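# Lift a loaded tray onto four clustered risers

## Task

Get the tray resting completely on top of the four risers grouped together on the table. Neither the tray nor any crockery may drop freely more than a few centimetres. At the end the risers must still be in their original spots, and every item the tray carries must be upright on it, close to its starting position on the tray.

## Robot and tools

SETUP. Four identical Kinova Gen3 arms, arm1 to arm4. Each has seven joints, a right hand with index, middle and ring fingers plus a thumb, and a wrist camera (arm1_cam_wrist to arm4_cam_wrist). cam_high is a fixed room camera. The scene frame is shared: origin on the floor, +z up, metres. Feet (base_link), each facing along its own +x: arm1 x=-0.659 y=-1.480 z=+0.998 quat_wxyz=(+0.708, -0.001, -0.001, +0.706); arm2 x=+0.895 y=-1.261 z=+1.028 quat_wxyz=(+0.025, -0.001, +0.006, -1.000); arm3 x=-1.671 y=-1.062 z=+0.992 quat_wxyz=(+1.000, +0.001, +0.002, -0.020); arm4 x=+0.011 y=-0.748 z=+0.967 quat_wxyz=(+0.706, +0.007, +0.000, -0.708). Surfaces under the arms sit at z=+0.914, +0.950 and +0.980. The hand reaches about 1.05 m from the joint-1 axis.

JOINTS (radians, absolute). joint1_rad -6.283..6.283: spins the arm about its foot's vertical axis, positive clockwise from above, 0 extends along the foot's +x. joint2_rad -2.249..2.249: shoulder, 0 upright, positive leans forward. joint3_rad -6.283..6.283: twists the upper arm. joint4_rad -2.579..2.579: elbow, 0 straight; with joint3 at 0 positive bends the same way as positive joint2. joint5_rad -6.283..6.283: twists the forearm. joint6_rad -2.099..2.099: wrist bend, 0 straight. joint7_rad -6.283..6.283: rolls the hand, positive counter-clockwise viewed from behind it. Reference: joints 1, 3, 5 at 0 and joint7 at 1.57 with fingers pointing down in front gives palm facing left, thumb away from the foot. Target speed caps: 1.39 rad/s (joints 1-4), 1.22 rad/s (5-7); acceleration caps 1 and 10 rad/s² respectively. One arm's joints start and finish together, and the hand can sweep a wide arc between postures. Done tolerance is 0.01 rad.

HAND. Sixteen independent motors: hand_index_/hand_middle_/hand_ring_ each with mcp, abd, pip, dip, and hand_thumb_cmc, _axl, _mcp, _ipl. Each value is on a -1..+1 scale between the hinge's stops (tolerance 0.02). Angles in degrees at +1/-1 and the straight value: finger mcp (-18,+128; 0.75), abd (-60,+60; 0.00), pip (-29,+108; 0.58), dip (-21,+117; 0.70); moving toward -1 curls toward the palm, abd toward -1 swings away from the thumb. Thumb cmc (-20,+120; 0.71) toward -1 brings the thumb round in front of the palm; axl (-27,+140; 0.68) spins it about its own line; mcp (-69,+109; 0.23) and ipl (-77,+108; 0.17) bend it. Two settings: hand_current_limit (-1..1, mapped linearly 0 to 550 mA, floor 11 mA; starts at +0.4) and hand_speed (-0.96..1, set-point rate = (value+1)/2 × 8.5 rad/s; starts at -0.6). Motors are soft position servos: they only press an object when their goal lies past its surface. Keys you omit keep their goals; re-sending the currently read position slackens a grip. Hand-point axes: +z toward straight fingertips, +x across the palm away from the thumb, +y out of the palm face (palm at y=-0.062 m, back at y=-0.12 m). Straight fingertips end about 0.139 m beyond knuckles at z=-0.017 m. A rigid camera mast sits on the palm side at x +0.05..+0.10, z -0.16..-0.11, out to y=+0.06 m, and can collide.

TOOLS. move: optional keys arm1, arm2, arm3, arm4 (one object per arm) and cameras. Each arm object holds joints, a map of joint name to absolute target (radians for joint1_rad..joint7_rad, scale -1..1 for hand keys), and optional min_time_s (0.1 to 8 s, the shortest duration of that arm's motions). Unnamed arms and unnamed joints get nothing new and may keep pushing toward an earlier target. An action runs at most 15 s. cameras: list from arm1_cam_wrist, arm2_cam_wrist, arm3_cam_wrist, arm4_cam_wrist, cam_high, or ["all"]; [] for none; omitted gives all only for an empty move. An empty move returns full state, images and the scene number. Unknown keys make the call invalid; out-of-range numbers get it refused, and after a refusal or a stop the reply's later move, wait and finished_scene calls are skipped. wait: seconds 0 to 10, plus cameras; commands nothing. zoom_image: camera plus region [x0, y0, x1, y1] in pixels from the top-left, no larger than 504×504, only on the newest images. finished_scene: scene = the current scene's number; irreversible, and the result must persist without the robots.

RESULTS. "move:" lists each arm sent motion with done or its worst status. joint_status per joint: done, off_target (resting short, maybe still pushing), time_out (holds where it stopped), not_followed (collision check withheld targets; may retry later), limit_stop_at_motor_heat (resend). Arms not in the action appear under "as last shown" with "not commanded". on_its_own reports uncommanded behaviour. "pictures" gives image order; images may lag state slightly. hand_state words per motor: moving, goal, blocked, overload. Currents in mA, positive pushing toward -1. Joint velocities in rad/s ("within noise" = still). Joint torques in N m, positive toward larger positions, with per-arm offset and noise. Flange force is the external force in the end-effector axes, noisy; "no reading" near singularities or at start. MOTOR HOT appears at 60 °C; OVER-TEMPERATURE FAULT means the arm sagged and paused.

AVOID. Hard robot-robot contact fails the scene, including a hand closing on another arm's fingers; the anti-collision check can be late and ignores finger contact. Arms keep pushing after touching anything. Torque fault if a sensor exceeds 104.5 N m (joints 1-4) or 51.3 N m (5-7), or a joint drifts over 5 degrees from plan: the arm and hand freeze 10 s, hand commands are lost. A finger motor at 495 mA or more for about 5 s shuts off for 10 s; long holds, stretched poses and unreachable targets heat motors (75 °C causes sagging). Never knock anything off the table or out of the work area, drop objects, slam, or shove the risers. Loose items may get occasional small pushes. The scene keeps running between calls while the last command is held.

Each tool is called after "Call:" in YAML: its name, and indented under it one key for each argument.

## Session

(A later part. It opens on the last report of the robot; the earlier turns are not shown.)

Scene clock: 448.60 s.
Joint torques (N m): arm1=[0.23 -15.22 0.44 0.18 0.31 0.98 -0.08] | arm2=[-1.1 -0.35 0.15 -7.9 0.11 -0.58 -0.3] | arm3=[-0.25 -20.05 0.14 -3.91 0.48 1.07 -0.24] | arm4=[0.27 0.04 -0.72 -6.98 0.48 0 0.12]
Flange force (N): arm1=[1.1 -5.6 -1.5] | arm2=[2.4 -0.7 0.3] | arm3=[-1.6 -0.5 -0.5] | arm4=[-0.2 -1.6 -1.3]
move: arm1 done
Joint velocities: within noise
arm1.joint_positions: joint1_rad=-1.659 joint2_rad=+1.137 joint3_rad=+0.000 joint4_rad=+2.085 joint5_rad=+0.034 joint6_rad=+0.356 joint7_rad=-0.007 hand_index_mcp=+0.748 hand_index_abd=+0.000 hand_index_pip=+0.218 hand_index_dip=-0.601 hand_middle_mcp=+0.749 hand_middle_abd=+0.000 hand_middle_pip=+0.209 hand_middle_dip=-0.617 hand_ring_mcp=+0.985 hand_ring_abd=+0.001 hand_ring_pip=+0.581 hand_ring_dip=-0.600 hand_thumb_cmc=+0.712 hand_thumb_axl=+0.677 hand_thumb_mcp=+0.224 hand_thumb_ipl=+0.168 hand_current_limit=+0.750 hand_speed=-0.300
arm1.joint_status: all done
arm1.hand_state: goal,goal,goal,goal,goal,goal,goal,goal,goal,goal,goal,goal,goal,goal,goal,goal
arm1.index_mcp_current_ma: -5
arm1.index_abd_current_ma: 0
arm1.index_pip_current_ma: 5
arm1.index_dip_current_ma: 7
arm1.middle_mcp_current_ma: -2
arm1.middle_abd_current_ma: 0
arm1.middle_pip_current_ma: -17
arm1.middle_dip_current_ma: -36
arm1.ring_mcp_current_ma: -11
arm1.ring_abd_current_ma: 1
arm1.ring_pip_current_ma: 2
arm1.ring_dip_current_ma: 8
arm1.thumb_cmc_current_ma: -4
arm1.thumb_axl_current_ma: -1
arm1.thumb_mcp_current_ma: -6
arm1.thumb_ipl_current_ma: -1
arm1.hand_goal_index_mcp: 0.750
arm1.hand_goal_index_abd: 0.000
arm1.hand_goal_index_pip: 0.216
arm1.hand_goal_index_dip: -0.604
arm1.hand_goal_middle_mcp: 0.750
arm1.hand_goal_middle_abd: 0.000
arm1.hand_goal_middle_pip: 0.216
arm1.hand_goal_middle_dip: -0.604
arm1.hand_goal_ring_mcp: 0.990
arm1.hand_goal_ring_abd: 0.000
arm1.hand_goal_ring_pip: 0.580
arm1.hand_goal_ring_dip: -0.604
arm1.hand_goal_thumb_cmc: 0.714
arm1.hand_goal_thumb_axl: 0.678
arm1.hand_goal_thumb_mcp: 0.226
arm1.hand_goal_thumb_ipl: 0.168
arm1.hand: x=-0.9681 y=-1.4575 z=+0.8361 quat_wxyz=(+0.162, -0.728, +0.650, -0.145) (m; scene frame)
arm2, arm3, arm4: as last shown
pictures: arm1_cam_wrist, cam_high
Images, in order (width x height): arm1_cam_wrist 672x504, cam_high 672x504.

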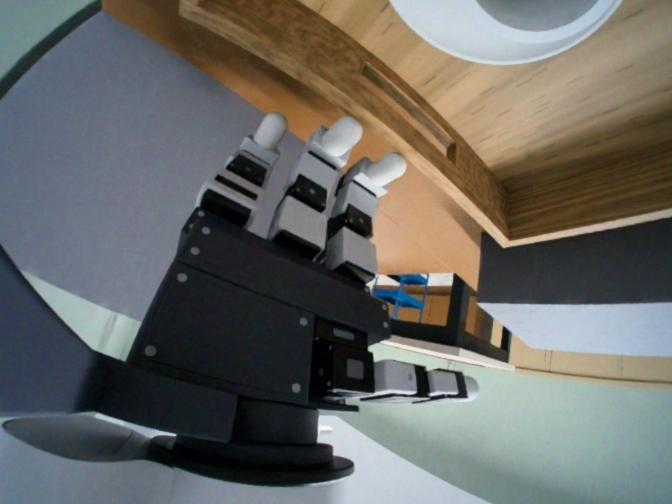

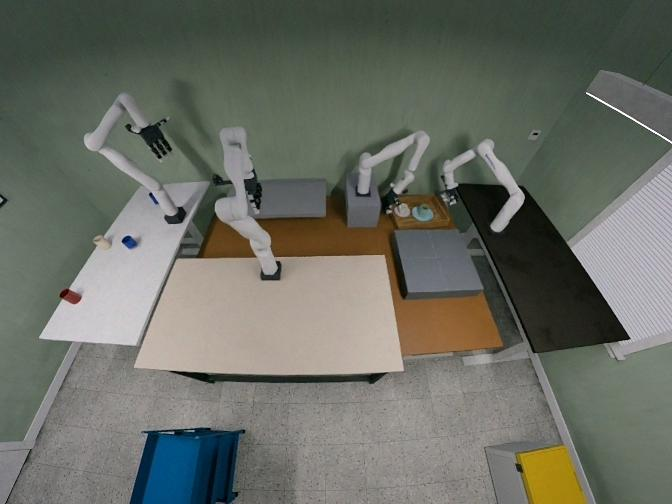

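Call:
move:
  cameras: ["arm1_cam_wrist","arm3_cam_wrist","cam_high"]

Scene clock: 472.90 s.
Joint torques (N m): arm1=[0.17 -15.25 0.47 0.29 0.29 1.06 -0.01] | arm2=[-1.16 -0.39 0.16 -7.88 0.14 -0.58 -0.33] | arm3=[-0.15 -20.08 0.17 -3.84 0.48 1.12 -0.28] | arm4=[0.25 0.02 -0.66 -6.92 0.46 0.03 0.14]
Flange force (N): arm1=[1.1 -5.4 -1.2] | arm2=[2.3 -0.7 0.2] | arm3=[-1.7 -0.2 -0.5] | arm4=[-0.3 -1.4 -1.4]
Joint velocities: within noise
arm1.joint_positions: joint1_rad=-1.659 joint2_rad=+1.137 joint3_rad=+0.000 joint4_rad=+2.085 joint5_rad=+0.034 joint6_rad=+0.356 joint7_rad=-0.007 hand_index_mcp=+0.748 hand_index_abd=+0.000 hand_index_pip=+0.218 hand_index_dip=-0.601 hand_middle_mcp=+0.749 hand_middle_abd=+0.000 hand_middle_pip=+0.209 hand_middle_dip=-0.617 hand_ring_mcp=+0.985 hand_ring_abd=+0.001 hand_ring_pip=+0.581 hand_ring_dip=-0.600 hand_thumb_cmc=+0.712 hand_thumb_axl=+0.677 hand_thumb_mcp=+0.224 hand_thumb_ipl=+0.168 hand_current_limit=+0.750 hand_speed=-0.300
arm1.joint_status: all done
arm1.hand_state: goal,goal,goal,goal,goal,goal,goal,goal,goal,goal,goal,goal,goal,goal,goal,goal
arm1.index_mcp_current_ma: -5
arm1.index_abd_current_ma: 0
arm1.index_pip_current_ma: 5
arm1.index_dip_current_ma: 7
arm1.middle_mcp_current_ma: -2
arm1.middle_abd_current_ma: 0
arm1.middle_pip_current_ma: -17
arm1.middle_dip_current_ma: -36
arm1.ring_mcp_current_ma: -11
arm1.ring_abd_current_ma: 1
arm1.ring_pip_current_ma: 2
arm1.ring_dip_current_ma: 8
arm1.thumb_cmc_current_ma: -4
arm1.thumb_axl_current_ma: -1
arm1.thumb_mcp_current_ma: -6
arm1.thumb_ipl_current_ma: -1
arm1.hand_goal_index_mcp: 0.750
arm1.hand_goal_index_abd: 0.000
arm1.hand_goal_index_pip: 0.216
arm1.hand_goal_index_dip: -0.604
arm1.hand_goal_middle_mcp: 0.750
arm1.hand_goal_middle_abd: 0.000
arm1.hand_goal_middle_pip: 0.216
arm1.hand_goal_middle_dip: -0.604
arm1.hand_goal_ring_mcp: 0.990
arm1.hand_goal_ring_abd: 0.000
arm1.hand_goal_ring_pip: 0.580
arm1.hand_goal_ring_dip: -0.604
arm1.hand_goal_thumb_cmc: 0.714
arm1.hand_goal_thumb_axl: 0.678
arm1.hand_goal_thumb_mcp: 0.226
arm1.hand_goal_thumb_ipl: 0.168
arm1.hand: x=-0.9681 y=-1.4575 z=+0.8361 quat_wxyz=(+0.162, -0.728, +0.650, -0.145) (m; scene frame)
arm2.joint_positions: joint1_rad=-0.613 joint2_rad=-0.358 joint3_rad=-0.122 joint4_rad=+1.455 joint5_rad=-0.035 joint6_rad=+1.934 joint7_rad=+1.782 hand_index_mcp=+0.753 hand_index_abd=+0.000 hand_index_pip=+0.577 hand_index_dip=+0.696 hand_middle_mcp=+0.753 hand_middle_abd=+0.000 hand_middle_pip=+0.577 hand_middle_dip=+0.696 hand_ring_mcp=+0.753 hand_ring_abd=+0.000 hand_ring_pip=+0.577 hand_ring_dip=+0.696 hand_thumb_cmc=+0.714 hand_thumb_axl=+0.677 hand_thumb_mcp=+0.223 hand_thumb_ipl=+0.168 hand_current_limit=+0.400 hand_speed=-0.600
arm2.joint_status: not commanded
arm2.hand_state: goal,goal,goal,goal,goal,goal,goal,goal,goal,goal,goal,goal,goal,goal,goal,goal
arm2.index_mcp_current_ma: 0
arm2.index_abd_current_ma: 0
arm2.index_pip_current_ma: 0
arm2.index_dip_current_ma: 0
arm2.middle_mcp_current_ma: 0
arm2.middle_abd_current_ma: 0
arm2.middle_pip_current_ma: 0
arm2.middle_dip_current_ma: 0
arm2.ring_mcp_current_ma: 0
arm2.ring_abd_current_ma: 0
arm2.ring_pip_current_ma: 0
arm2.ring_dip_current_ma: 0
arm2.thumb_cmc_current_ma: 0
arm2.thumb_axl_current_ma: 0
arm2.thumb_mcp_current_ma: 0
arm2.thumb_ipl_current_ma: 0
arm2.hand_goal_index_mcp: 0.754
arm2.hand_goal_index_abd: 0.000
arm2.hand_goal_index_pip: 0.576
arm2.hand_goal_index_dip: 0.696
arm2.hand_goal_middle_mcp: 0.754
arm2.hand_goal_middle_abd: 0.000
arm2.hand_goal_middle_pip: 0.576
arm2.hand_goal_middle_dip: 0.696
arm2.hand_goal_ring_mcp: 0.754
arm2.hand_goal_ring_abd: 0.000
arm2.hand_goal_ring_pip: 0.576
arm2.hand_goal_ring_dip: 0.696
arm2.hand_goal_thumb_cmc: 0.714
arm2.hand_goal_thumb_axl: 0.678
arm2.hand_goal_thumb_mcp: 0.226
arm2.hand_goal_thumb_ipl: 0.168
arm2.hand: x=+0.8347 y=-1.4437 z=+1.5478 quat_wxyz=(+0.005, +0.875, +0.481, -0.051) (m; scene frame)
arm3.joint_positions: joint1_rad=+0.728 joint2_rad=+0.974 joint3_rad=+0.000 joint4_rad=+1.500 joint5_rad=+0.389 joint6_rad=+1.000 joint7_rad=+0.588 hand_index_mcp=+0.748 hand_index_abd=+0.000 hand_index_pip=+0.219 hand_index_dip=-0.601 hand_middle_mcp=+0.749 hand_middle_abd=+0.000 hand_middle_pip=+0.219 hand_middle_dip=-0.601 hand_ring_mcp=+0.980 hand_ring_abd=+0.000 hand_ring_pip=+0.577 hand_ring_dip=-0.601 hand_thumb_cmc=+0.713 hand_thumb_axl=+0.677 hand_thumb_mcp=+0.224 hand_thumb_ipl=+0.168 hand_current_limit=+0.750 hand_speed=-0.300
arm3.joint_status: not commanded
arm3.hand_state: goal,goal,goal,goal,goal,goal,goal,goal,goal,goal,goal,goal,goal,goal,goal,goal
arm3.index_mcp_current_ma: 0
arm3.index_abd_current_ma: 0
arm3.index_pip_current_ma: 0
arm3.index_dip_current_ma: 0
arm3.middle_mcp_current_ma: 0
arm3.middle_abd_current_ma: 0
arm3.middle_pip_current_ma: 0
arm3.middle_dip_current_ma: 0
arm3.ring_mcp_current_ma: -3
arm3.ring_abd_current_ma: 0
arm3.ring_pip_current_ma: 0
arm3.ring_dip_current_ma: 0
arm3.thumb_cmc_current_ma: 0
arm3.thumb_axl_current_ma: 0
arm3.thumb_mcp_current_ma: 0
arm3.thumb_ipl_current_ma: 0
arm3.hand_goal_index_mcp: 0.750
arm3.hand_goal_index_abd: 0.000
arm3.hand_goal_index_pip: 0.216
arm3.hand_goal_index_dip: -0.604
arm3.hand_goal_middle_mcp: 0.750
arm3.hand_goal_middle_abd: 0.000
arm3.hand_goal_middle_pip: 0.216
arm3.hand_goal_middle_dip: -0.604
arm3.hand_goal_ring_mcp: 0.990
arm3.hand_goal_ring_abd: 0.000
arm3.hand_goal_ring_pip: 0.580
arm3.hand_goal_ring_dip: -0.604
arm3.hand_goal_thumb_cmc: 0.714
arm3.hand_goal_thumb_axl: 0.678
arm3.hand_goal_thumb_mcp: 0.226
arm3.hand_goal_thumb_ipl: 0.168
arm3.hand: x=-1.3465 y=-1.4836 z=+0.9545 quat_wxyz=(-0.149, +0.659, +0.720, -0.161) (m; scene frame)
arm4.joint_positions: joint1_rad=+0.000 joint2_rad=-0.397 joint3_rad=-0.083 joint4_rad=+1.428 joint5_rad=-0.008 joint6_rad=+2.038 joint7_rad=+1.608 hand_index_mcp=+0.753 hand_index_abd=+0.000 hand_index_pip=+0.577 hand_index_dip=+0.696 hand_middle_mcp=+0.753 hand_middle_abd=+0.000 hand_middle_pip=+0.577 hand_middle_dip=+0.696 hand_ring_mcp=+0.753 hand_ring_abd=+0.000 hand_ring_pip=+0.577 hand_ring_dip=+0.696 hand_thumb_cmc=+0.714 hand_thumb_axl=+0.677 hand_thumb_mcp=+0.224 hand_thumb_ipl=+0.168 hand_current_limit=+0.400 hand_speed=-0.600
arm4.joint_status: not commanded
arm4.hand_state: goal,goal,goal,goal,goal,goal,goal,goal,goal,goal,goal,goal,goal,goal,goal,goal
arm4.index_mcp_current_ma: 0
arm4.index_abd_current_ma: 0
arm4.index_pip_current_ma: 0
arm4.index_dip_current_ma: 0
arm4.middle_mcp_current_ma: 0
arm4.middle_abd_current_ma: 0
arm4.middle_pip_current_ma: 0
arm4.middle_dip_current_ma: 0
arm4.ring_mcp_current_ma: 0
arm4.ring_abd_current_ma: 0
arm4.ring_pip_current_ma: 0
arm4.ring_dip_current_ma: 0
arm4.thumb_cmc_current_ma: 0
arm4.thumb_axl_current_ma: 0
arm4.thumb_mcp_current_ma: 0
arm4.thumb_ipl_current_ma: 0
arm4.hand_goal_index_mcp: 0.754
arm4.hand_goal_index_abd: 0.000
arm4.hand_goal_index_pip: 0.576
arm4.hand_goal_index_dip: 0.696
arm4.hand_goal_middle_mcp: 0.754
arm4.hand_goal_middle_abd: 0.000
arm4.hand_goal_middle_pip: 0.576
arm4.hand_goal_middle_dip: 0.696
arm4.hand_goal_ring_mcp: 0.754
arm4.hand_goal_ring_abd: 0.000
arm4.hand_goal_ring_pip: 0.576
arm4.hand_goal_ring_dip: 0.696
arm4.hand_goal_thumb_cmc: 0.714
arm4.hand_goal_thumb_axl: 0.678
arm4.hand_goal_thumb_mcp: 0.226
arm4.hand_goal_thumb_ipl: 0.168
arm4.hand: x=+0.0874 y=-0.8948 z=+1.4996 quat_wxyz=(+0.018, +0.665, +0.746, -0.027) (m; scene frame)
pictures: arm1_cam_wrist, arm3_cam_wrist, cam_high
Images, in order (width x height): arm1_cam_wrist 672x504, arm3_cam_wrist 672x504, cam_high 672x504.

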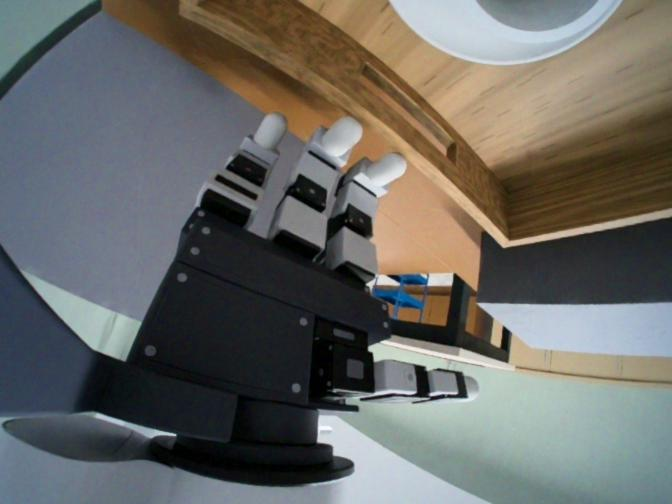

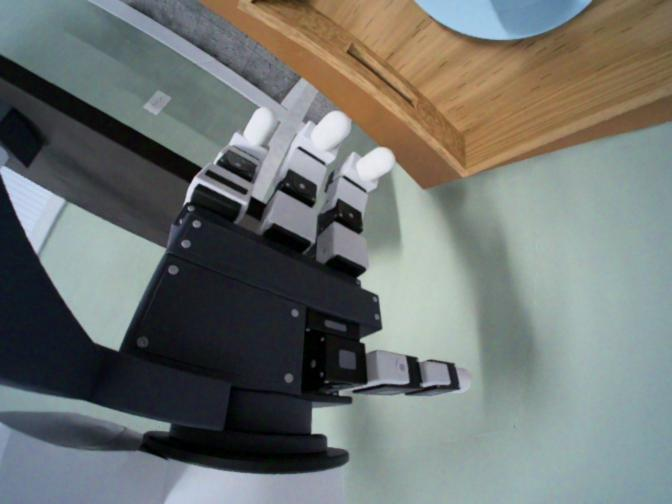

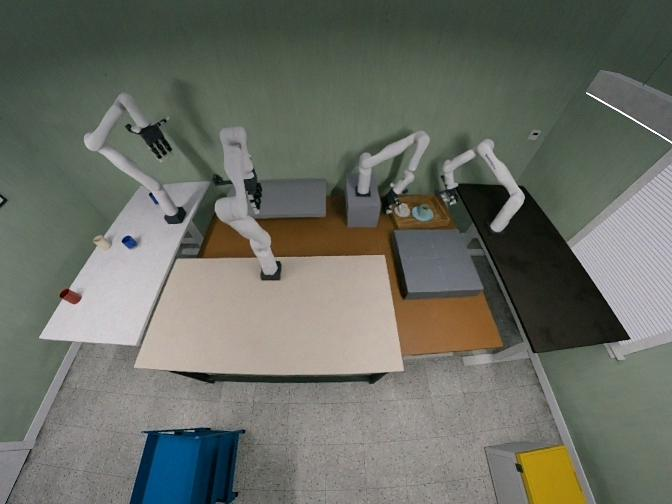

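Call:
zoom_image:
  camera: "arm1_cam_wrist"
  region: [220, 20, 540, 260]

Call:
zoom_image:
  camera: "cam_high"
  region: [330, 120, 550, 310]

Scaled by 1.575 from the camera's 672x504 image, which has a finer 960x720 frame.

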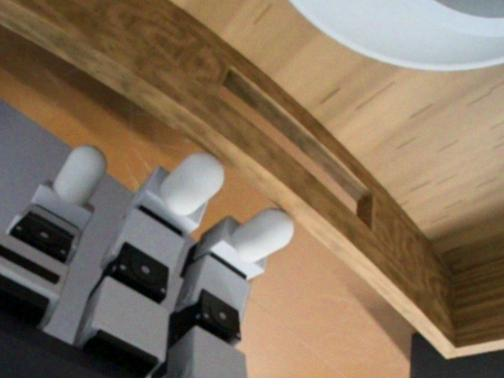

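Scaled by 2.291 from the camera's 672x504 image, which has a finer 960x720 frame.

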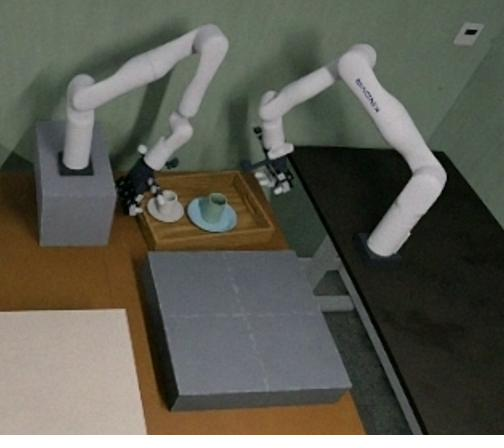

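Call:
move:
  arm1: {"joints":{"joint1_rad":-1.6576,"joint2_rad":1.2096,"joint3_rad":0,"joint4_rad":2.0923,"joint5_rad":0.0457,"joint6_rad":0.2762,"joint7_rad":-0.0172},"min_time_s":2.5}
  arm3: {"joints":{"joint2_rad":0.6},"min_time_s":1.5}
  cameras: ["arm1_cam_wrist"]

Call:
move:
  arm3: {"joints":{"joint1_rad":0.66267,"joint2_rad":0.8,"joint3_rad":0,"joint4_rad":1.08765,"joint5_rad":0.3325,"joint6_rad":1.2325,"joint7_rad":-2.4886,"hand_index_mcp":0.75,"hand_index_pip":0.58,"hand_index_dip":-0.2425,"hand_middle_mcp":0.75,"hand_middle_pip":0.58,"hand_middle_dip":-0.2425,"hand_ring_mcp":-0.894,"hand_ring_pip":0.58,"hand_ring_dip":0.7},"min_time_s":3}

Call:
move:
  arm3: {"joints":{"joint2_rad":1.1486},"min_time_s":1.5}
  cameras: ["arm3_cam_wrist","cam_high"]

Scene clock: 537.97 s.
Joint torques (N m): arm1=[0.14 -15.2 0.69 1.76 0.3 1.52 -0.02] | arm2=[-1.2 -0.4 0.13 -7.89 0.14 -0.59 -0.31] | arm3=[-0.15 -18.12 -0.27 -6.86 0.7 0.06 -0.27] | arm4=[0.21 0.06 -0.63 -6.95 0.47 0 0.16]
Flange force (N): arm1=[1.1 -3.7 -0.2] | arm2=[2.3 -0.8 0.2] | arm3=[-1.9 0.1 -0.6] | arm4=[-0.2 -1.2 -1.4]
move: arm1 done; arm3 done
Joint velocities: within noise
arm1.joint_positions: joint1_rad=-1.658 joint2_rad=+1.210 joint3_rad=+0.000 joint4_rad=+2.092 joint5_rad=+0.046 joint6_rad=+0.276 joint7_rad=-0.017 hand_index_mcp=+0.748 hand_index_abd=+0.000 hand_index_pip=+0.218 hand_index_dip=-0.602 hand_middle_mcp=+0.749 hand_middle_abd=+0.000 hand_middle_pip=+0.213 hand_middle_dip=-0.607 hand_ring_mcp=+0.985 hand_ring_abd=+0.001 hand_ring_pip=+0.581 hand_ring_dip=-0.600 hand_thumb_cmc=+0.712 hand_thumb_axl=+0.677 hand_thumb_mcp=+0.224 hand_thumb_ipl=+0.168 hand_current_limit=+0.750 hand_speed=-0.300
arm1.joint_status: all done
arm1.hand_state: goal,goal,goal,goal,goal,goal,goal,goal,goal,goal,goal,goal,goal,goal,goal,goal
arm1.index_mcp_current_ma: -5
arm1.index_abd_current_ma: 0
arm1.index_pip_current_ma: 5
arm1.index_dip_current_ma: 5
arm1.middle_mcp_current_ma: -3
arm1.middle_abd_current_ma: 0
arm1.middle_pip_current_ma: -6
arm1.middle_dip_current_ma: -5
arm1.ring_mcp_current_ma: -11
arm1.ring_abd_current_ma: 1
arm1.ring_pip_current_ma: 2
arm1.ring_dip_current_ma: 8
arm1.thumb_cmc_current_ma: -4
arm1.thumb_axl_current_ma: -1
arm1.thumb_mcp_current_ma: -6
arm1.thumb_ipl_current_ma: -1
arm1.hand_goal_index_mcp: 0.750
arm1.hand_goal_index_abd: 0.000
arm1.hand_goal_index_pip: 0.216
arm1.hand_goal_index_dip: -0.604
arm1.hand_goal_middle_mcp: 0.750
arm1.hand_goal_middle_abd: 0.000
arm1.hand_goal_middle_pip: 0.216
arm1.hand_goal_middle_dip: -0.604
arm1.hand_goal_ring_mcp: 0.990
arm1.hand_goal_ring_abd: 0.000
arm1.hand_goal_ring_pip: 0.580
arm1.hand_goal_ring_dip: -0.604
arm1.hand_goal_thumb_cmc: 0.714
arm1.hand_goal_thumb_axl: 0.678
arm1.hand_goal_thumb_mcp: 0.226
arm1.hand_goal_thumb_ipl: 0.168
arm1.hand: x=-0.9549 y=-1.4560 z=+0.8111 quat_wxyz=(+0.162, -0.728, +0.650, -0.145) (m; scene frame)
arm2, arm4: as last shown
arm3.joint_positions: joint1_rad=+0.728 joint2_rad=+0.600 joint3_rad=+0.000 joint4_rad=+1.500 joint5_rad=+0.389 joint6_rad=+1.000 joint7_rad=+0.588 hand_index_mcp=+0.748 hand_index_abd=+0.000 hand_index_pip=+0.219 hand_index_dip=-0.601 hand_middle_mcp=+0.749 hand_middle_abd=+0.000 hand_middle_pip=+0.219 hand_middle_dip=-0.601 hand_ring_mcp=+0.980 hand_ring_abd=+0.000 hand_ring_pip=+0.577 hand_ring_dip=-0.601 hand_thumb_cmc=+0.713 hand_thumb_axl=+0.677 hand_thumb_mcp=+0.224 hand_thumb_ipl=+0.168 hand_current_limit=+0.750 hand_speed=-0.300
arm3.joint_status: all done
arm3.hand_state: goal,goal,goal,goal,goal,goal,goal,goal,goal,goal,goal,goal,goal,goal,goal,goal
arm3.index_mcp_current_ma: 0
arm3.index_abd_current_ma: 0
arm3.index_pip_current_ma: 0
arm3.index_dip_current_ma: 0
arm3.middle_mcp_current_ma: 0
arm3.middle_abd_current_ma: 0
arm3.middle_pip_current_ma: 0
arm3.middle_dip_current_ma: 0
arm3.ring_mcp_current_ma: -3
arm3.ring_abd_current_ma: 0
arm3.ring_pip_current_ma: 0
arm3.ring_dip_current_ma: 0
arm3.thumb_cmc_current_ma: 0
arm3.thumb_axl_current_ma: 0
arm3.thumb_mcp_current_ma: 0
arm3.thumb_ipl_current_ma: 0
arm3.hand_goal_index_mcp: 0.750
arm3.hand_goal_index_abd: 0.000
arm3.hand_goal_index_pip: 0.216
arm3.hand_goal_index_dip: -0.604
arm3.hand_goal_middle_mcp: 0.750
arm3.hand_goal_middle_abd: 0.000
arm3.hand_goal_middle_pip: 0.216
arm3.hand_goal_middle_dip: -0.604
arm3.hand_goal_ring_mcp: 0.990
arm3.hand_goal_ring_abd: 0.000
arm3.hand_goal_ring_pip: 0.580
arm3.hand_goal_ring_dip: -0.604
arm3.hand_goal_thumb_cmc: 0.714
arm3.hand_goal_thumb_axl: 0.678
arm3.hand_goal_thumb_mcp: 0.226
arm3.hand_goal_thumb_ipl: 0.168
arm3.hand: x=-1.2876 y=-1.5398 z=+1.1688 quat_wxyz=(+0.035, +0.688, +0.707, -0.163) (m; scene frame)
pictures: arm1_cam_wrist
Images, in order (width x height): arm1_cam_wrist 672x504.

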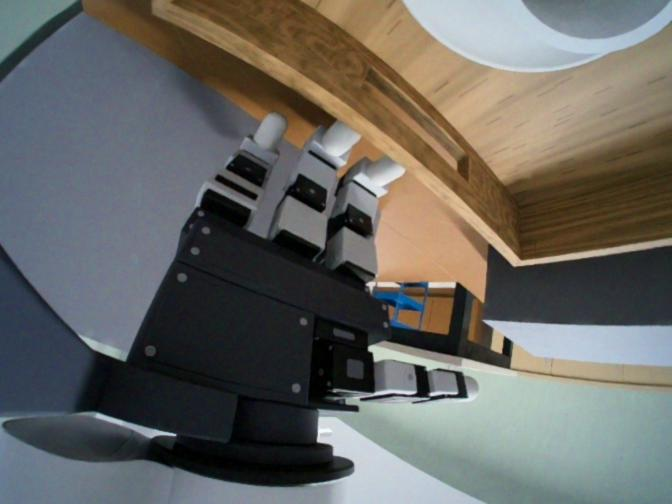

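Scene clock: 541.33 s.
Joint torques (N m): arm1=[0.18 -15.24 0.59 1.79 0.37 1.54 -0.01] | arm2=[-1.14 -0.42 0.13 -7.88 0.14 -0.58 -0.3] | arm3=[-0.25 -21.53 -0.06 -7.43 0.87 0.24 -0.18] | arm4=[0.21 0.02 -0.64 -6.92 0.46 -0.01 0.16]
Flange force (N): arm1=[1.2 -3.6 -0.1] | arm2=[2.3 -0.8 0.1] | arm3=[1.8 -0.2 -0.6] | arm4=[-0.3 -1.2 -1.6]
move: arm3 done
Joint velocities: within noise
arm1, arm2, arm4: as last shown
arm3.joint_positions: joint1_rad=+0.663 joint2_rad=+0.800 joint3_rad=+0.000 joint4_rad=+1.088 joint5_rad=+0.333 joint6_rad=+1.232 joint7_rad=-2.489 hand_index_mcp=+0.750 hand_index_abd=+0.000 hand_index_pip=+0.578 hand_index_dip=-0.244 hand_middle_mcp=+0.750 hand_middle_abd=+0.000 hand_middle_pip=+0.578 hand_middle_dip=-0.244 hand_ring_mcp=-0.875 hand_ring_abd=+0.000 hand_ring_pip=+0.580 hand_ring_dip=+0.698 hand_thumb_cmc=+0.715 hand_thumb_axl=+0.677 hand_thumb_mcp=+0.224 hand_thumb_ipl=+0.168 hand_current_limit=+0.750 hand_speed=-0.300
arm3.joint_status: all done
arm3.hand_state: goal,goal,goal,goal,goal,goal,goal,goal,goal,goal,goal,goal,goal,goal,goal,goal
arm3.index_mcp_current_ma: 0
arm3.index_abd_current_ma: 0
arm3.index_pip_current_ma: 0
arm3.index_dip_current_ma: 0
arm3.middle_mcp_current_ma: 0
arm3.middle_abd_current_ma: 0
arm3.middle_pip_current_ma: 0
arm3.middle_dip_current_ma: 0
arm3.ring_mcp_current_ma: 10
arm3.ring_abd_current_ma: 0
arm3.ring_pip_current_ma: 0
arm3.ring_dip_current_ma: 0
arm3.thumb_cmc_current_ma: 0
arm3.thumb_axl_current_ma: 0
arm3.thumb_mcp_current_ma: 0
arm3.thumb_ipl_current_ma: 0
arm3.hand_goal_index_mcp: 0.750
arm3.hand_goal_index_abd: 0.000
arm3.hand_goal_index_pip: 0.580
arm3.hand_goal_index_dip: -0.242
arm3.hand_goal_middle_mcp: 0.750
arm3.hand_goal_middle_abd: 0.000
arm3.hand_goal_middle_pip: 0.580
arm3.hand_goal_middle_dip: -0.242
arm3.hand_goal_ring_mcp: -0.894
arm3.hand_goal_ring_abd: 0.000
arm3.hand_goal_ring_pip: 0.580
arm3.hand_goal_ring_dip: 0.700
arm3.hand_goal_thumb_cmc: 0.714
arm3.hand_goal_thumb_axl: 0.678
arm3.hand_goal_thumb_mcp: 0.226
arm3.hand_goal_thumb_ipl: 0.168
arm3.hand: x=-1.3646 y=-1.5285 z=+1.1930 quat_wxyz=(+0.156, +0.719, -0.677, +0.025) (m; scene frame)
pictures: none

Scene clock: 543.13 s.
Joint torques (N m): arm1=[0.27 -15.21 0.54 1.73 0.3 1.54 -0.06] | arm2=[-1.18 -0.41 0.14 -7.84 0.14 -0.58 -0.33] | arm3=[-0.22 -22.9 0.29 -5.09 0.68 1.16 -0.27] | arm4=[0.29 0.06 -0.66 -6.91 0.46 -0.01 0.15]
Flange force (N): arm1=[1.2 -3.9 -0.2] | arm2=[2.3 -0.8 0.0] | arm3=[2.1 -0.2 -0.8] | arm4=[-0.2 -1.4 -1.6]
move: arm3 done
Joint velocities: within noise
arm1, arm2, arm4: as last shown
arm3.joint_positions: joint1_rad=+0.663 joint2_rad=+1.149 joint3_rad=+0.000 joint4_rad=+1.088 joint5_rad=+0.332 joint6_rad=+1.232 joint7_rad=-2.489 hand_index_mcp=+0.751 hand_index_abd=+0.000 hand_index_pip=+0.578 hand_index_dip=-0.244 hand_middle_mcp=+0.751 hand_middle_abd=+0.000 hand_middle_pip=+0.578 hand_middle_dip=-0.244 hand_ring_mcp=-0.877 hand_ring_abd=+0.000 hand_ring_pip=+0.580 hand_ring_dip=+0.698 hand_thumb_cmc=+0.715 hand_thumb_axl=+0.677 hand_thumb_mcp=+0.224 hand_thumb_ipl=+0.168 hand_current_limit=+0.750 hand_speed=-0.300
arm3.joint_status: all done
arm3.hand_state: goal,goal,goal,goal,goal,goal,goal,goal,goal,goal,goal,goal,goal,goal,goal,goal
arm3.index_mcp_current_ma: 0
arm3.index_abd_current_ma: 0
arm3.index_pip_current_ma: 0
arm3.index_dip_current_ma: 0
arm3.middle_mcp_current_ma: 0
arm3.middle_abd_current_ma: 0
arm3.middle_pip_current_ma: 0
arm3.middle_dip_current_ma: 0
arm3.ring_mcp_current_ma: 8
arm3.ring_abd_current_ma: 0
arm3.ring_pip_current_ma: 0
arm3.ring_dip_current_ma: 0
arm3.thumb_cmc_current_ma: 0
arm3.thumb_axl_current_ma: 0
arm3.thumb_mcp_current_ma: 0
arm3.thumb_ipl_current_ma: 0
arm3.hand_goal_index_mcp: 0.750
arm3.hand_goal_index_abd: 0.000
arm3.hand_goal_index_pip: 0.580
arm3.hand_goal_index_dip: -0.242
arm3.hand_goal_middle_mcp: 0.750
arm3.hand_goal_middle_abd: 0.000
arm3.hand_goal_middle_pip: 0.580
arm3.hand_goal_middle_dip: -0.242
arm3.hand_goal_ring_mcp: -0.894
arm3.hand_goal_ring_abd: 0.000
arm3.hand_goal_ring_pip: 0.580
arm3.hand_goal_ring_dip: 0.700
arm3.hand_goal_thumb_cmc: 0.714
arm3.hand_goal_thumb_axl: 0.678
arm3.hand_goal_thumb_mcp: 0.226
arm3.hand_goal_thumb_ipl: 0.168
arm3.hand: x=-1.4112 y=-1.4895 z=+1.0155 quat_wxyz=(+0.162, +0.728, -0.649, -0.146) (m; scene frame)
pictures: arm3_cam_wrist, cam_high
Images, in order (width x height): arm3_cam_wrist 672x504, cam_high 672x504.

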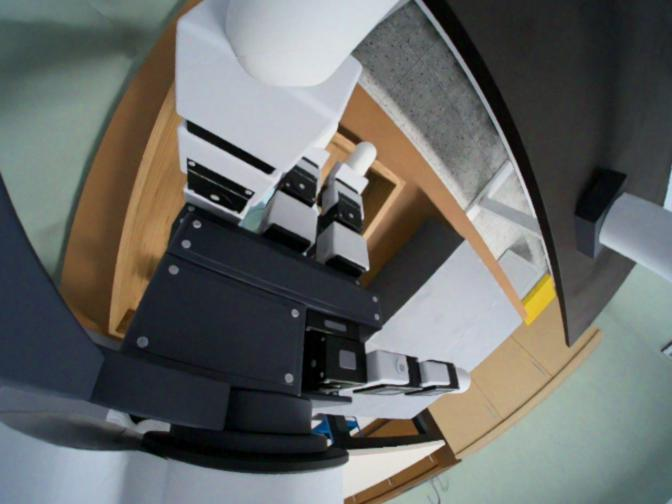

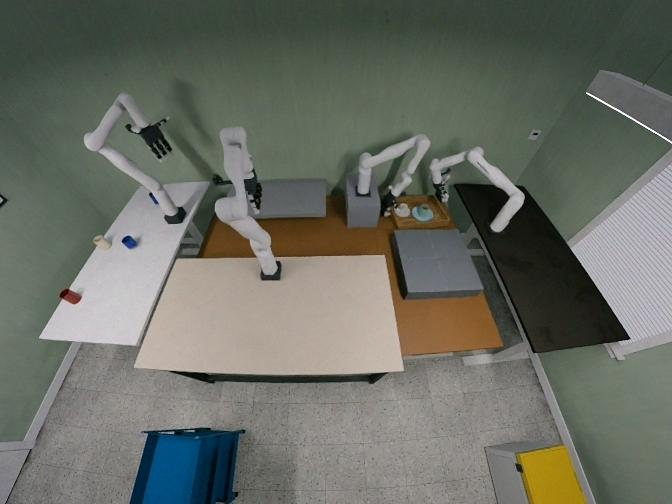

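Call:
move:
  arm3: {"joints":{"hand_ring_mcp":0.9,"hand_ring_pip":-0.85,"hand_ring_dip":-0.7}}
  cameras: ["arm3_cam_wrist"]

Call:
zoom_image:
  camera: "arm3_cam_wrist"
  region: [100, 20, 500, 320]

Scene clock: 552.70 s.
Joint torques (N m): arm1=[0.19 -15.25 0.62 1.67 0.34 1.54 -0.07] | arm2=[-1.16 -0.41 0.12 -7.84 0.14 -0.58 -0.3] | arm3=[-0.17 -23.02 0.29 -5.07 0.62 1.18 -0.26] | arm4=[0.26 0.06 -0.71 -6.92 0.48 -0.01 0.16]
Flange force (N): arm1=[1.1 -4.0 -0.1] | arm2=[2.3 -0.8 0.0] | arm3=[2.3 -0.5 -0.7] | arm4=[-0.2 -1.5 -1.6]
move: arm3 done
Joint velocities: within noise
arm1, arm2, arm4: as last shown
arm3.joint_positions: joint1_rad=+0.663 joint2_rad=+1.149 joint3_rad=+0.000 joint4_rad=+1.088 joint5_rad=+0.332 joint6_rad=+1.232 joint7_rad=-2.489 hand_index_mcp=+0.751 hand_index_abd=+0.000 hand_index_pip=+0.578 hand_index_dip=-0.244 hand_middle_mcp=+0.751 hand_middle_abd=+0.000 hand_middle_pip=+0.578 hand_middle_dip=-0.244 hand_ring_mcp=+0.901 hand_ring_abd=+0.000 hand_ring_pip=-0.845 hand_ring_dip=-0.698 hand_thumb_cmc=+0.715 hand_thumb_axl=+0.677 hand_thumb_mcp=+0.224 hand_thumb_ipl=+0.168 hand_current_limit=+0.750 hand_speed=-0.300
arm3.joint_status: all done
arm3.hand_state: goal,goal,goal,goal,goal,goal,goal,goal,goal,goal,goal,goal,goal,goal,goal,goal
arm3.index_mcp_current_ma: 0
arm3.index_abd_current_ma: 0
arm3.index_pip_current_ma: 0
arm3.index_dip_current_ma: 0
arm3.middle_mcp_current_ma: 0
arm3.middle_abd_current_ma: 0
arm3.middle_pip_current_ma: 0
arm3.middle_dip_current_ma: 0
arm3.ring_mcp_current_ma: 0
arm3.ring_abd_current_ma: 0
arm3.ring_pip_current_ma: 1
arm3.ring_dip_current_ma: 0
arm3.thumb_cmc_current_ma: 0
arm3.thumb_axl_current_ma: 0
arm3.thumb_mcp_current_ma: 0
arm3.thumb_ipl_current_ma: 0
arm3.hand_goal_index_mcp: 0.750
arm3.hand_goal_index_abd: 0.000
arm3.hand_goal_index_pip: 0.580
arm3.hand_goal_index_dip: -0.242
arm3.hand_goal_middle_mcp: 0.750
arm3.hand_goal_middle_abd: 0.000
arm3.hand_goal_middle_pip: 0.580
arm3.hand_goal_middle_dip: -0.242
arm3.hand_goal_ring_mcp: 0.900
arm3.hand_goal_ring_abd: 0.000
arm3.hand_goal_ring_pip: -0.850
arm3.hand_goal_ring_dip: -0.700
arm3.hand_goal_thumb_cmc: 0.714
arm3.hand_goal_thumb_axl: 0.678
arm3.hand_goal_thumb_mcp: 0.226
arm3.hand_goal_thumb_ipl: 0.168
arm3.hand: x=-1.4111 y=-1.4895 z=+1.0155 quat_wxyz=(+0.162, +0.728, -0.649, -0.146) (m; scene frame)
pictures: arm3_cam_wrist
Images, in order (width x height): arm3_cam_wrist 672x504.

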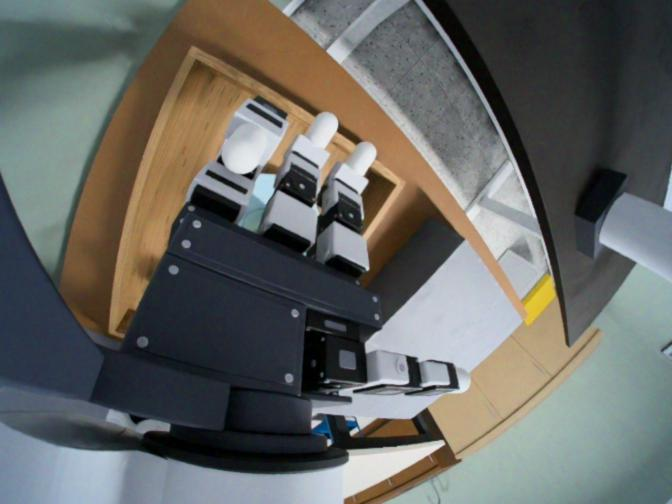

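Scaled by 1.260 from the camera's 672x504 image, which has a finer 960x720 frame.

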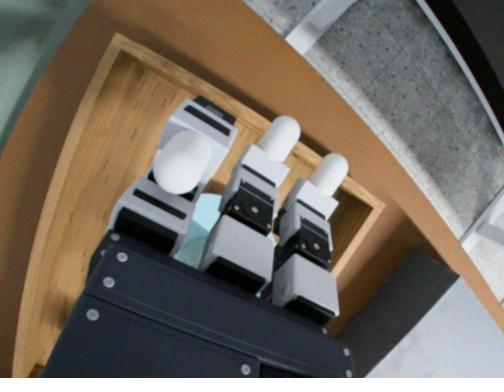

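Call:
move:
  arm1: {"joints":{"joint1_rad":-1.6459,"joint2_rad":1.201,"joint3_rad":0,"joint4_rad":2.0069,"joint5_rad":0.0481,"joint6_rad":0.3701,"joint7_rad":-0.0075},"min_time_s":2}
  arm3: {"joints":{"joint1_rad":0.6824,"joint2_rad":1.1286,"joint3_rad":0,"joint4_rad":1.1067,"joint5_rad":0.3394,"joint6_rad":1.2283,"joint7_rad":-2.4727,"hand_index_mcp":0.99,"hand_index_dip":-0.503,"hand_middle_mcp":0.99,"hand_middle_dip":-0.503,"hand_ring_mcp":0.0,"hand_ring_pip":-0.85,"hand_ring_dip":-0.3},"min_time_s":2}
  cameras: ["arm1_cam_wrist","arm3_cam_wrist"]

Scene clock: 645.10 s.
Joint torques (N m): arm1=[0.08 -17.75 0.84 -2.3 0.41 -0.16 0] | arm2=[-1.16 -0.42 0.16 -7.84 0.16 -0.57 -0.3] | arm3=[-0.24 -22.88 0.2 -5.19 0.66 1.16 -0.25] | arm4=[0.27 -0.03 -0.7 -6.93 0.47 0.01 0.13]
Flange force (N): arm1=[1.7 -9.0 0.3] | arm2=[2.2 -0.7 0.0] | arm3=[1.9 0.0 -0.5] | arm4=[-0.4 -1.6 -1.5]
move: arm1 done; arm3 done
Joint velocities: within noise
arm1.joint_positions: joint1_rad=-1.646 joint2_rad=+1.201 joint3_rad=+0.000 joint4_rad=+2.007 joint5_rad=+0.048 joint6_rad=+0.370 joint7_rad=-0.007 hand_index_mcp=+0.774 hand_index_abd=-0.002 hand_index_pip=+0.221 hand_index_dip=-0.609 hand_middle_mcp=+0.785 hand_middle_abd=-0.003 hand_middle_pip=+0.224 hand_middle_dip=-0.616 hand_ring_mcp=+0.985 hand_ring_abd=+0.001 hand_ring_pip=+0.581 hand_ring_dip=-0.600 hand_thumb_cmc=+0.712 hand_thumb_axl=+0.677 hand_thumb_mcp=+0.224 hand_thumb_ipl=+0.168 hand_current_limit=+0.750 hand_speed=-0.300
arm1.joint_status: all done
arm1.hand_state: blocked,goal,goal,goal,blocked,goal,goal,goal,goal,goal,goal,goal,goal,goal,goal,goal
arm1.index_mcp_current_ma: 80
arm1.index_abd_current_ma: -3
arm1.index_pip_current_ma: 11
arm1.index_dip_current_ma: -12
arm1.middle_mcp_current_ma: 122
arm1.middle_abd_current_ma: -5
arm1.middle_pip_current_ma: 21
arm1.middle_dip_current_ma: -31
arm1.ring_mcp_current_ma: -11
arm1.ring_abd_current_ma: 1
arm1.ring_pip_current_ma: 2
arm1.ring_dip_current_ma: 8
arm1.thumb_cmc_current_ma: -4
arm1.thumb_axl_current_ma: -1
arm1.thumb_mcp_current_ma: -6
arm1.thumb_ipl_current_ma: -1
arm1.hand_goal_index_mcp: 0.750
arm1.hand_goal_index_abd: 0.000
arm1.hand_goal_index_pip: 0.216
arm1.hand_goal_index_dip: -0.604
arm1.hand_goal_middle_mcp: 0.750
arm1.hand_goal_middle_abd: 0.000
arm1.hand_goal_middle_pip: 0.216
arm1.hand_goal_middle_dip: -0.604
arm1.hand_goal_ring_mcp: 0.990
arm1.hand_goal_ring_abd: 0.000
arm1.hand_goal_ring_pip: 0.580
arm1.hand_goal_ring_dip: -0.604
arm1.hand_goal_thumb_cmc: 0.714
arm1.hand_goal_thumb_axl: 0.678
arm1.hand_goal_thumb_mcp: 0.226
arm1.hand_goal_thumb_ipl: 0.168
arm1.hand: x=-0.9829 y=-1.4540 z=+0.8111 quat_wxyz=(+0.162, -0.728, +0.650, -0.145) (m; scene frame)
arm2, arm4: as last shown
arm3.joint_positions: joint1_rad=+0.682 joint2_rad=+1.129 joint3_rad=+0.000 joint4_rad=+1.107 joint5_rad=+0.339 joint6_rad=+1.228 joint7_rad=-2.473 hand_index_mcp=+0.988 hand_index_abd=+0.000 hand_index_pip=+0.579 hand_index_dip=-0.499 hand_middle_mcp=+0.988 hand_middle_abd=+0.000 hand_middle_pip=+0.579 hand_middle_dip=-0.499 hand_ring_mcp=+0.017 hand_ring_abd=+0.000 hand_ring_pip=-0.847 hand_ring_dip=-0.303 hand_thumb_cmc=+0.715 hand_thumb_axl=+0.677 hand_thumb_mcp=+0.224 hand_thumb_ipl=+0.168 hand_current_limit=+0.750 hand_speed=-0.300
arm3.joint_status: all done
arm3.hand_state: goal,goal,goal,goal,goal,goal,goal,goal,goal,goal,goal,goal,goal,goal,goal,goal
arm3.index_mcp_current_ma: 0
arm3.index_abd_current_ma: 0
arm3.index_pip_current_ma: 0
arm3.index_dip_current_ma: 0
arm3.middle_mcp_current_ma: 0
arm3.middle_abd_current_ma: 0
arm3.middle_pip_current_ma: 0
arm3.middle_dip_current_ma: 0
arm3.ring_mcp_current_ma: 9
arm3.ring_abd_current_ma: 0
arm3.ring_pip_current_ma: 0
arm3.ring_dip_current_ma: 0
arm3.thumb_cmc_current_ma: 0
arm3.thumb_axl_current_ma: 0
arm3.thumb_mcp_current_ma: 0
arm3.thumb_ipl_current_ma: 0
arm3.hand_goal_index_mcp: 0.990
arm3.hand_goal_index_abd: 0.000
arm3.hand_goal_index_pip: 0.580
arm3.hand_goal_index_dip: -0.502
arm3.hand_goal_middle_mcp: 0.990
arm3.hand_goal_middle_abd: 0.000
arm3.hand_goal_middle_pip: 0.580
arm3.hand_goal_middle_dip: -0.502
arm3.hand_goal_ring_mcp: 0.000
arm3.hand_goal_ring_abd: 0.000
arm3.hand_goal_ring_pip: -0.850
arm3.hand_goal_ring_dip: -0.300
arm3.hand_goal_thumb_cmc: 0.714
arm3.hand_goal_thumb_axl: 0.678
arm3.hand_goal_thumb_mcp: 0.226
arm3.hand_goal_thumb_ipl: 0.168
arm3.hand: x=-1.4222 y=-1.4964 z=+1.0235 quat_wxyz=(+0.162, +0.728, -0.649, -0.146) (m; scene frame)
pictures: arm1_cam_wrist, arm3_cam_wrist
Images, in order (width x height): arm1_cam_wrist 672x504, arm3_cam_wrist 672x504.

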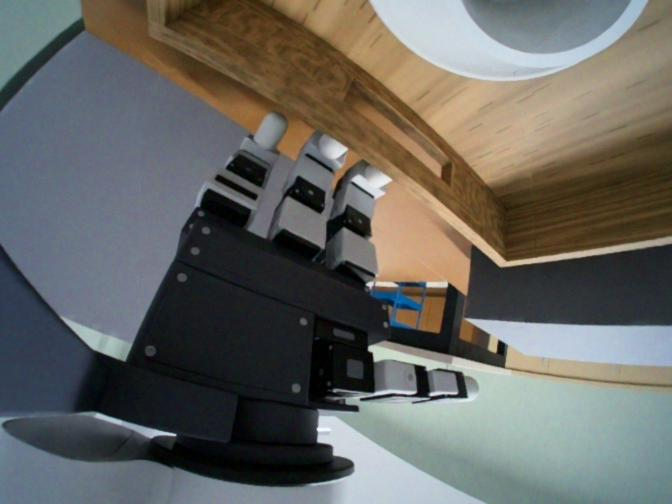

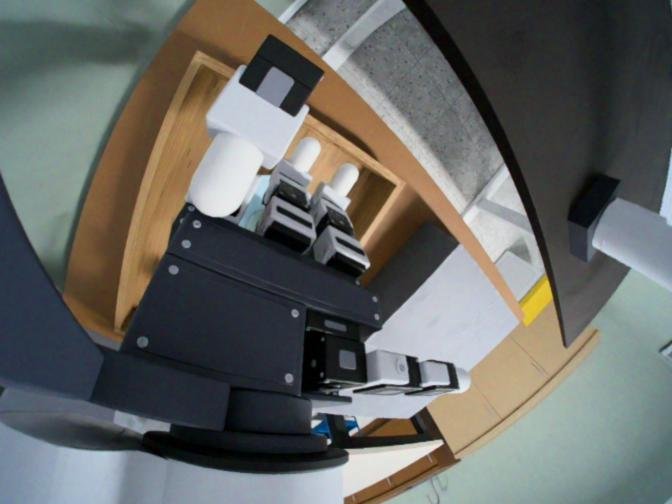

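Call:
zoom_image:
  camera: "arm1_cam_wrist"
  region: [280, 40, 500, 240]

Call:
zoom_image:
  camera: "arm3_cam_wrist"
  region: [180, 40, 440, 260]

Scaled by 2.291 from the camera's 672x504 image, which has a finer 960x720 frame.

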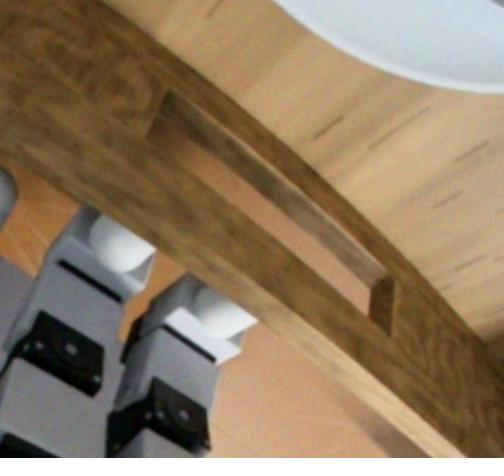

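Scaled by 1.938 from the camera's 672x504 image, which has a finer 960x720 frame.

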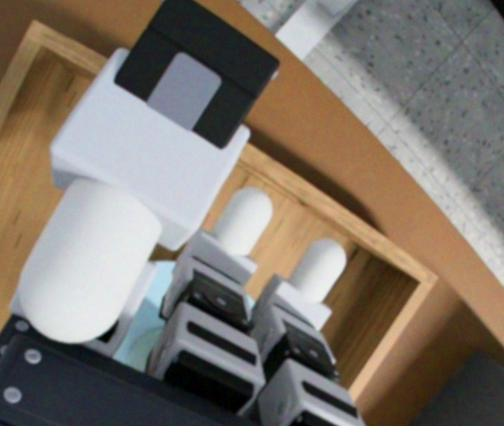

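Call:
move:
  arm1: {"joints":{"joint1_rad":-1.6576,"joint2_rad":1.2096,"joint3_rad":0,"joint4_rad":2.0923,"joint5_rad":0.0457,"joint6_rad":0.2762,"joint7_rad":-0.0172},"min_time_s":1.5}
  arm3: {"joints":{"joint1_rad":0.6824,"joint2_rad":1.2325,"joint3_rad":0,"joint4_rad":1.0845,"joint5_rad":0.3505,"joint6_rad":1.1514,"joint7_rad":-2.5024},"min_time_s":2}

Call:
move:
  arm1: {"joints":{"joint1_rad":-1.6337,"joint2_rad":1.2711,"joint3_rad":0,"joint4_rad":2.0192,"joint5_rad":0.0794,"joint6_rad":0.288,"joint7_rad":-0.0278},"min_time_s":1.5}
  cameras: ["arm1_cam_wrist","arm3_cam_wrist"]

Scene clock: 785.80 s.
Joint torques (N m): arm1=[0.23 -15.28 0.65 1.72 0.29 1.52 -0.01] | arm2=[-1.16 -0.45 0.12 -7.89 0.13 -0.56 -0.28] | arm3=[-0.21 -23.08 0.29 -4.73 0.64 1.17 -0.27] | arm4=[0.24 0.03 -0.62 -6.95 0.45 0 0.11]
Flange force (N): arm1=[1.3 -3.8 0.0] | arm2=[2.2 -0.8 0.2] | arm3=[1.8 0.0 -0.6] | arm4=[-0.3 -1.3 -1.4]
move: arm1 done; arm3 done
Joint velocities: within noise
arm1.joint_positions: joint1_rad=-1.658 joint2_rad=+1.210 joint3_rad=+0.000 joint4_rad=+2.092 joint5_rad=+0.046 joint6_rad=+0.276 joint7_rad=-0.017 hand_index_mcp=+0.748 hand_index_abd=-0.001 hand_index_pip=+0.219 hand_index_dip=-0.605 hand_middle_mcp=+0.749 hand_middle_abd=+0.000 hand_middle_pip=+0.219 hand_middle_dip=-0.606 hand_ring_mcp=+0.985 hand_ring_abd=+0.001 hand_ring_pip=+0.581 hand_ring_dip=-0.600 hand_thumb_cmc=+0.712 hand_thumb_axl=+0.677 hand_thumb_mcp=+0.224 hand_thumb_ipl=+0.168 hand_current_limit=+0.750 hand_speed=-0.300
arm1.joint_status: all done
arm1.hand_state: goal,goal,goal,goal,goal,goal,goal,goal,goal,goal,goal,goal,goal,goal,goal,goal
arm1.index_mcp_current_ma: -3
arm1.index_abd_current_ma: -2
arm1.index_pip_current_ma: 5
arm1.index_dip_current_ma: -3
arm1.middle_mcp_current_ma: -3
arm1.middle_abd_current_ma: -1
arm1.middle_pip_current_ma: 6
arm1.middle_dip_current_ma: -4
arm1.ring_mcp_current_ma: -11
arm1.ring_abd_current_ma: 1
arm1.ring_pip_current_ma: 2
arm1.ring_dip_current_ma: 8
arm1.thumb_cmc_current_ma: -4
arm1.thumb_axl_current_ma: -1
arm1.thumb_mcp_current_ma: -6
arm1.thumb_ipl_current_ma: -1
arm1.hand_goal_index_mcp: 0.750
arm1.hand_goal_index_abd: 0.000
arm1.hand_goal_index_pip: 0.216
arm1.hand_goal_index_dip: -0.604
arm1.hand_goal_middle_mcp: 0.750
arm1.hand_goal_middle_abd: 0.000
arm1.hand_goal_middle_pip: 0.216
arm1.hand_goal_middle_dip: -0.604
arm1.hand_goal_ring_mcp: 0.990
arm1.hand_goal_ring_abd: 0.000
arm1.hand_goal_ring_pip: 0.580
arm1.hand_goal_ring_dip: -0.604
arm1.hand_goal_thumb_cmc: 0.714
arm1.hand_goal_thumb_axl: 0.678
arm1.hand_goal_thumb_mcp: 0.226
arm1.hand_goal_thumb_ipl: 0.168
arm1.hand: x=-0.9549 y=-1.4560 z=+0.8111 quat_wxyz=(+0.162, -0.728, +0.650, -0.145) (m; scene frame)
arm2, arm4: as last shown
arm3.joint_positions: joint1_rad=+0.682 joint2_rad=+1.233 joint3_rad=+0.000 joint4_rad=+1.084 joint5_rad=+0.351 joint6_rad=+1.151 joint7_rad=-2.502 hand_index_mcp=+0.988 hand_index_abd=+0.000 hand_index_pip=+0.579 hand_index_dip=-0.499 hand_middle_mcp=+0.988 hand_middle_abd=+0.000 hand_middle_pip=+0.579 hand_middle_dip=-0.499 hand_ring_mcp=+0.017 hand_ring_abd=+0.000 hand_ring_pip=-0.847 hand_ring_dip=-0.303 hand_thumb_cmc=+0.715 hand_thumb_axl=+0.677 hand_thumb_mcp=+0.224 hand_thumb_ipl=+0.168 hand_current_limit=+0.750 hand_speed=-0.300
arm3.joint_status: all done
arm3.hand_state: goal,goal,goal,goal,goal,goal,goal,goal,goal,goal,goal,goal,goal,goal,goal,goal
arm3.index_mcp_current_ma: 0
arm3.index_abd_current_ma: 0
arm3.index_pip_current_ma: 0
arm3.index_dip_current_ma: 0
arm3.middle_mcp_current_ma: 0
arm3.middle_abd_current_ma: 0
arm3.middle_pip_current_ma: 0
arm3.middle_dip_current_ma: 0
arm3.ring_mcp_current_ma: 8
arm3.ring_abd_current_ma: 0
arm3.ring_pip_current_ma: 0
arm3.ring_dip_current_ma: 0
arm3.thumb_cmc_current_ma: 0
arm3.thumb_axl_current_ma: 0
arm3.thumb_mcp_current_ma: 0
arm3.thumb_ipl_current_ma: 0
arm3.hand_goal_index_mcp: 0.990
arm3.hand_goal_index_abd: 0.000
arm3.hand_goal_index_pip: 0.580
arm3.hand_goal_index_dip: -0.502
arm3.hand_goal_middle_mcp: 0.990
arm3.hand_goal_middle_abd: 0.000
arm3.hand_goal_middle_pip: 0.580
arm3.hand_goal_middle_dip: -0.502
arm3.hand_goal_ring_mcp: 0.000
arm3.hand_goal_ring_abd: 0.000
arm3.hand_goal_ring_pip: -0.850
arm3.hand_goal_ring_dip: -0.300
arm3.hand_goal_thumb_cmc: 0.714
arm3.hand_goal_thumb_axl: 0.678
arm3.hand_goal_thumb_mcp: 0.226
arm3.hand_goal_thumb_ipl: 0.168
arm3.hand: x=-1.4225 y=-1.4963 z=+0.9635 quat_wxyz=(+0.162, +0.728, -0.649, -0.146) (m; scene frame)
pictures: none

Scene clock: 787.60 s.
Joint torques (N m): arm1=[0.14 -15.69 0.62 1.67 0.32 1.54 -0.01] | arm2=[-1.17 -0.41 0.16 -7.87 0.14 -0.56 -0.31] | arm3=[-0.24 -23.17 0.25 -4.68 0.62 1.12 -0.26] | arm4=[0.24 0.06 -0.76 -6.9 0.46 0 0.17]
Flange force (N): arm1=[1.1 -3.8 -0.3] | arm2=[2.2 -0.7 0.1] | arm3=[2.3 -0.4 -0.6] | arm4=[-0.2 -1.6 -1.6]
move: arm1 done
Joint velocities: within noise
arm1.joint_positions: joint1_rad=-1.634 joint2_rad=+1.271 joint3_rad=+0.000 joint4_rad=+2.019 joint5_rad=+0.079 joint6_rad=+0.288 joint7_rad=-0.028 hand_index_mcp=+0.748 hand_index_abd=-0.001 hand_index_pip=+0.219 hand_index_dip=-0.605 hand_middle_mcp=+0.749 hand_middle_abd=+0.000 hand_middle_pip=+0.219 hand_middle_dip=-0.606 hand_ring_mcp=+0.985 hand_ring_abd=+0.001 hand_ring_pip=+0.581 hand_ring_dip=-0.600 hand_thumb_cmc=+0.712 hand_thumb_axl=+0.677 hand_thumb_mcp=+0.224 hand_thumb_ipl=+0.168 hand_current_limit=+0.750 hand_speed=-0.300
arm1.joint_status: all done
arm1.hand_state: goal,goal,goal,goal,goal,goal,goal,goal,goal,goal,goal,goal,goal,goal,goal,goal
arm1.index_mcp_current_ma: -3
arm1.index_abd_current_ma: -2
arm1.index_pip_current_ma: 5
arm1.index_dip_current_ma: -3
arm1.middle_mcp_current_ma: -3
arm1.middle_abd_current_ma: -1
arm1.middle_pip_current_ma: 6
arm1.middle_dip_current_ma: -4
arm1.ring_mcp_current_ma: -11
arm1.ring_abd_current_ma: 1
arm1.ring_pip_current_ma: 2
arm1.ring_dip_current_ma: 8
arm1.thumb_cmc_current_ma: -4
arm1.thumb_axl_current_ma: -1
arm1.thumb_mcp_current_ma: -6
arm1.thumb_ipl_current_ma: -1
arm1.hand_goal_index_mcp: 0.750
arm1.hand_goal_index_abd: 0.000
arm1.hand_goal_index_pip: 0.216
arm1.hand_goal_index_dip: -0.604
arm1.hand_goal_middle_mcp: 0.750
arm1.hand_goal_middle_abd: 0.000
arm1.hand_goal_middle_pip: 0.216
arm1.hand_goal_middle_dip: -0.604
arm1.hand_goal_ring_mcp: 0.990
arm1.hand_goal_ring_abd: 0.000
arm1.hand_goal_ring_pip: 0.580
arm1.hand_goal_ring_dip: -0.604
arm1.hand_goal_thumb_cmc: 0.714
arm1.hand_goal_thumb_axl: 0.678
arm1.hand_goal_thumb_mcp: 0.226
arm1.hand_goal_thumb_ipl: 0.168
arm1.hand: x=-0.9668 y=-1.4485 z=+0.7860 quat_wxyz=(+0.162, -0.728, +0.650, -0.145) (m; scene frame)
arm2, arm3, arm4: as last shown
arm3.hand: x=-1.4224 y=-1.4963 z=+0.9635 quat_wxyz=(+0.162, +0.728, -0.649, -0.146) (m; scene frame)
pictures: arm1_cam_wrist, arm3_cam_wrist
Images, in order (width x height): arm1_cam_wrist 672x504, arm3_cam_wrist 672x504.

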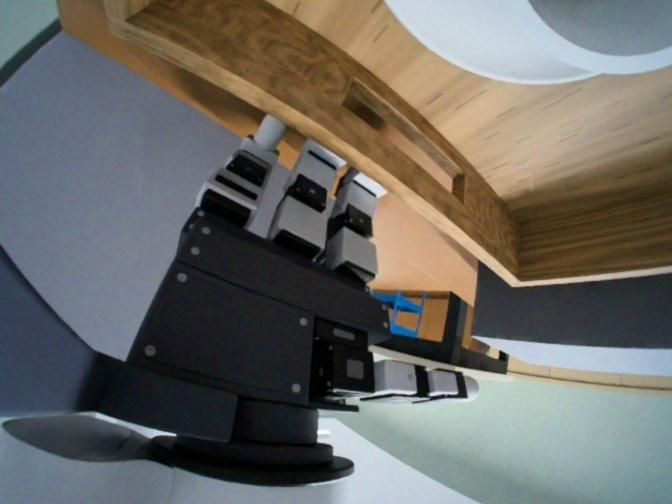

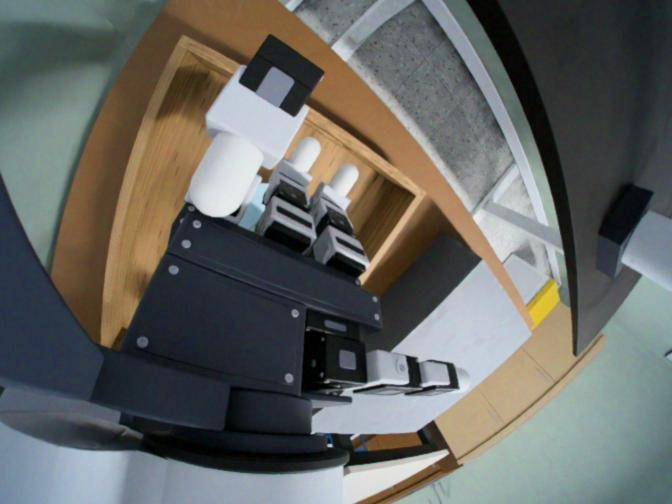

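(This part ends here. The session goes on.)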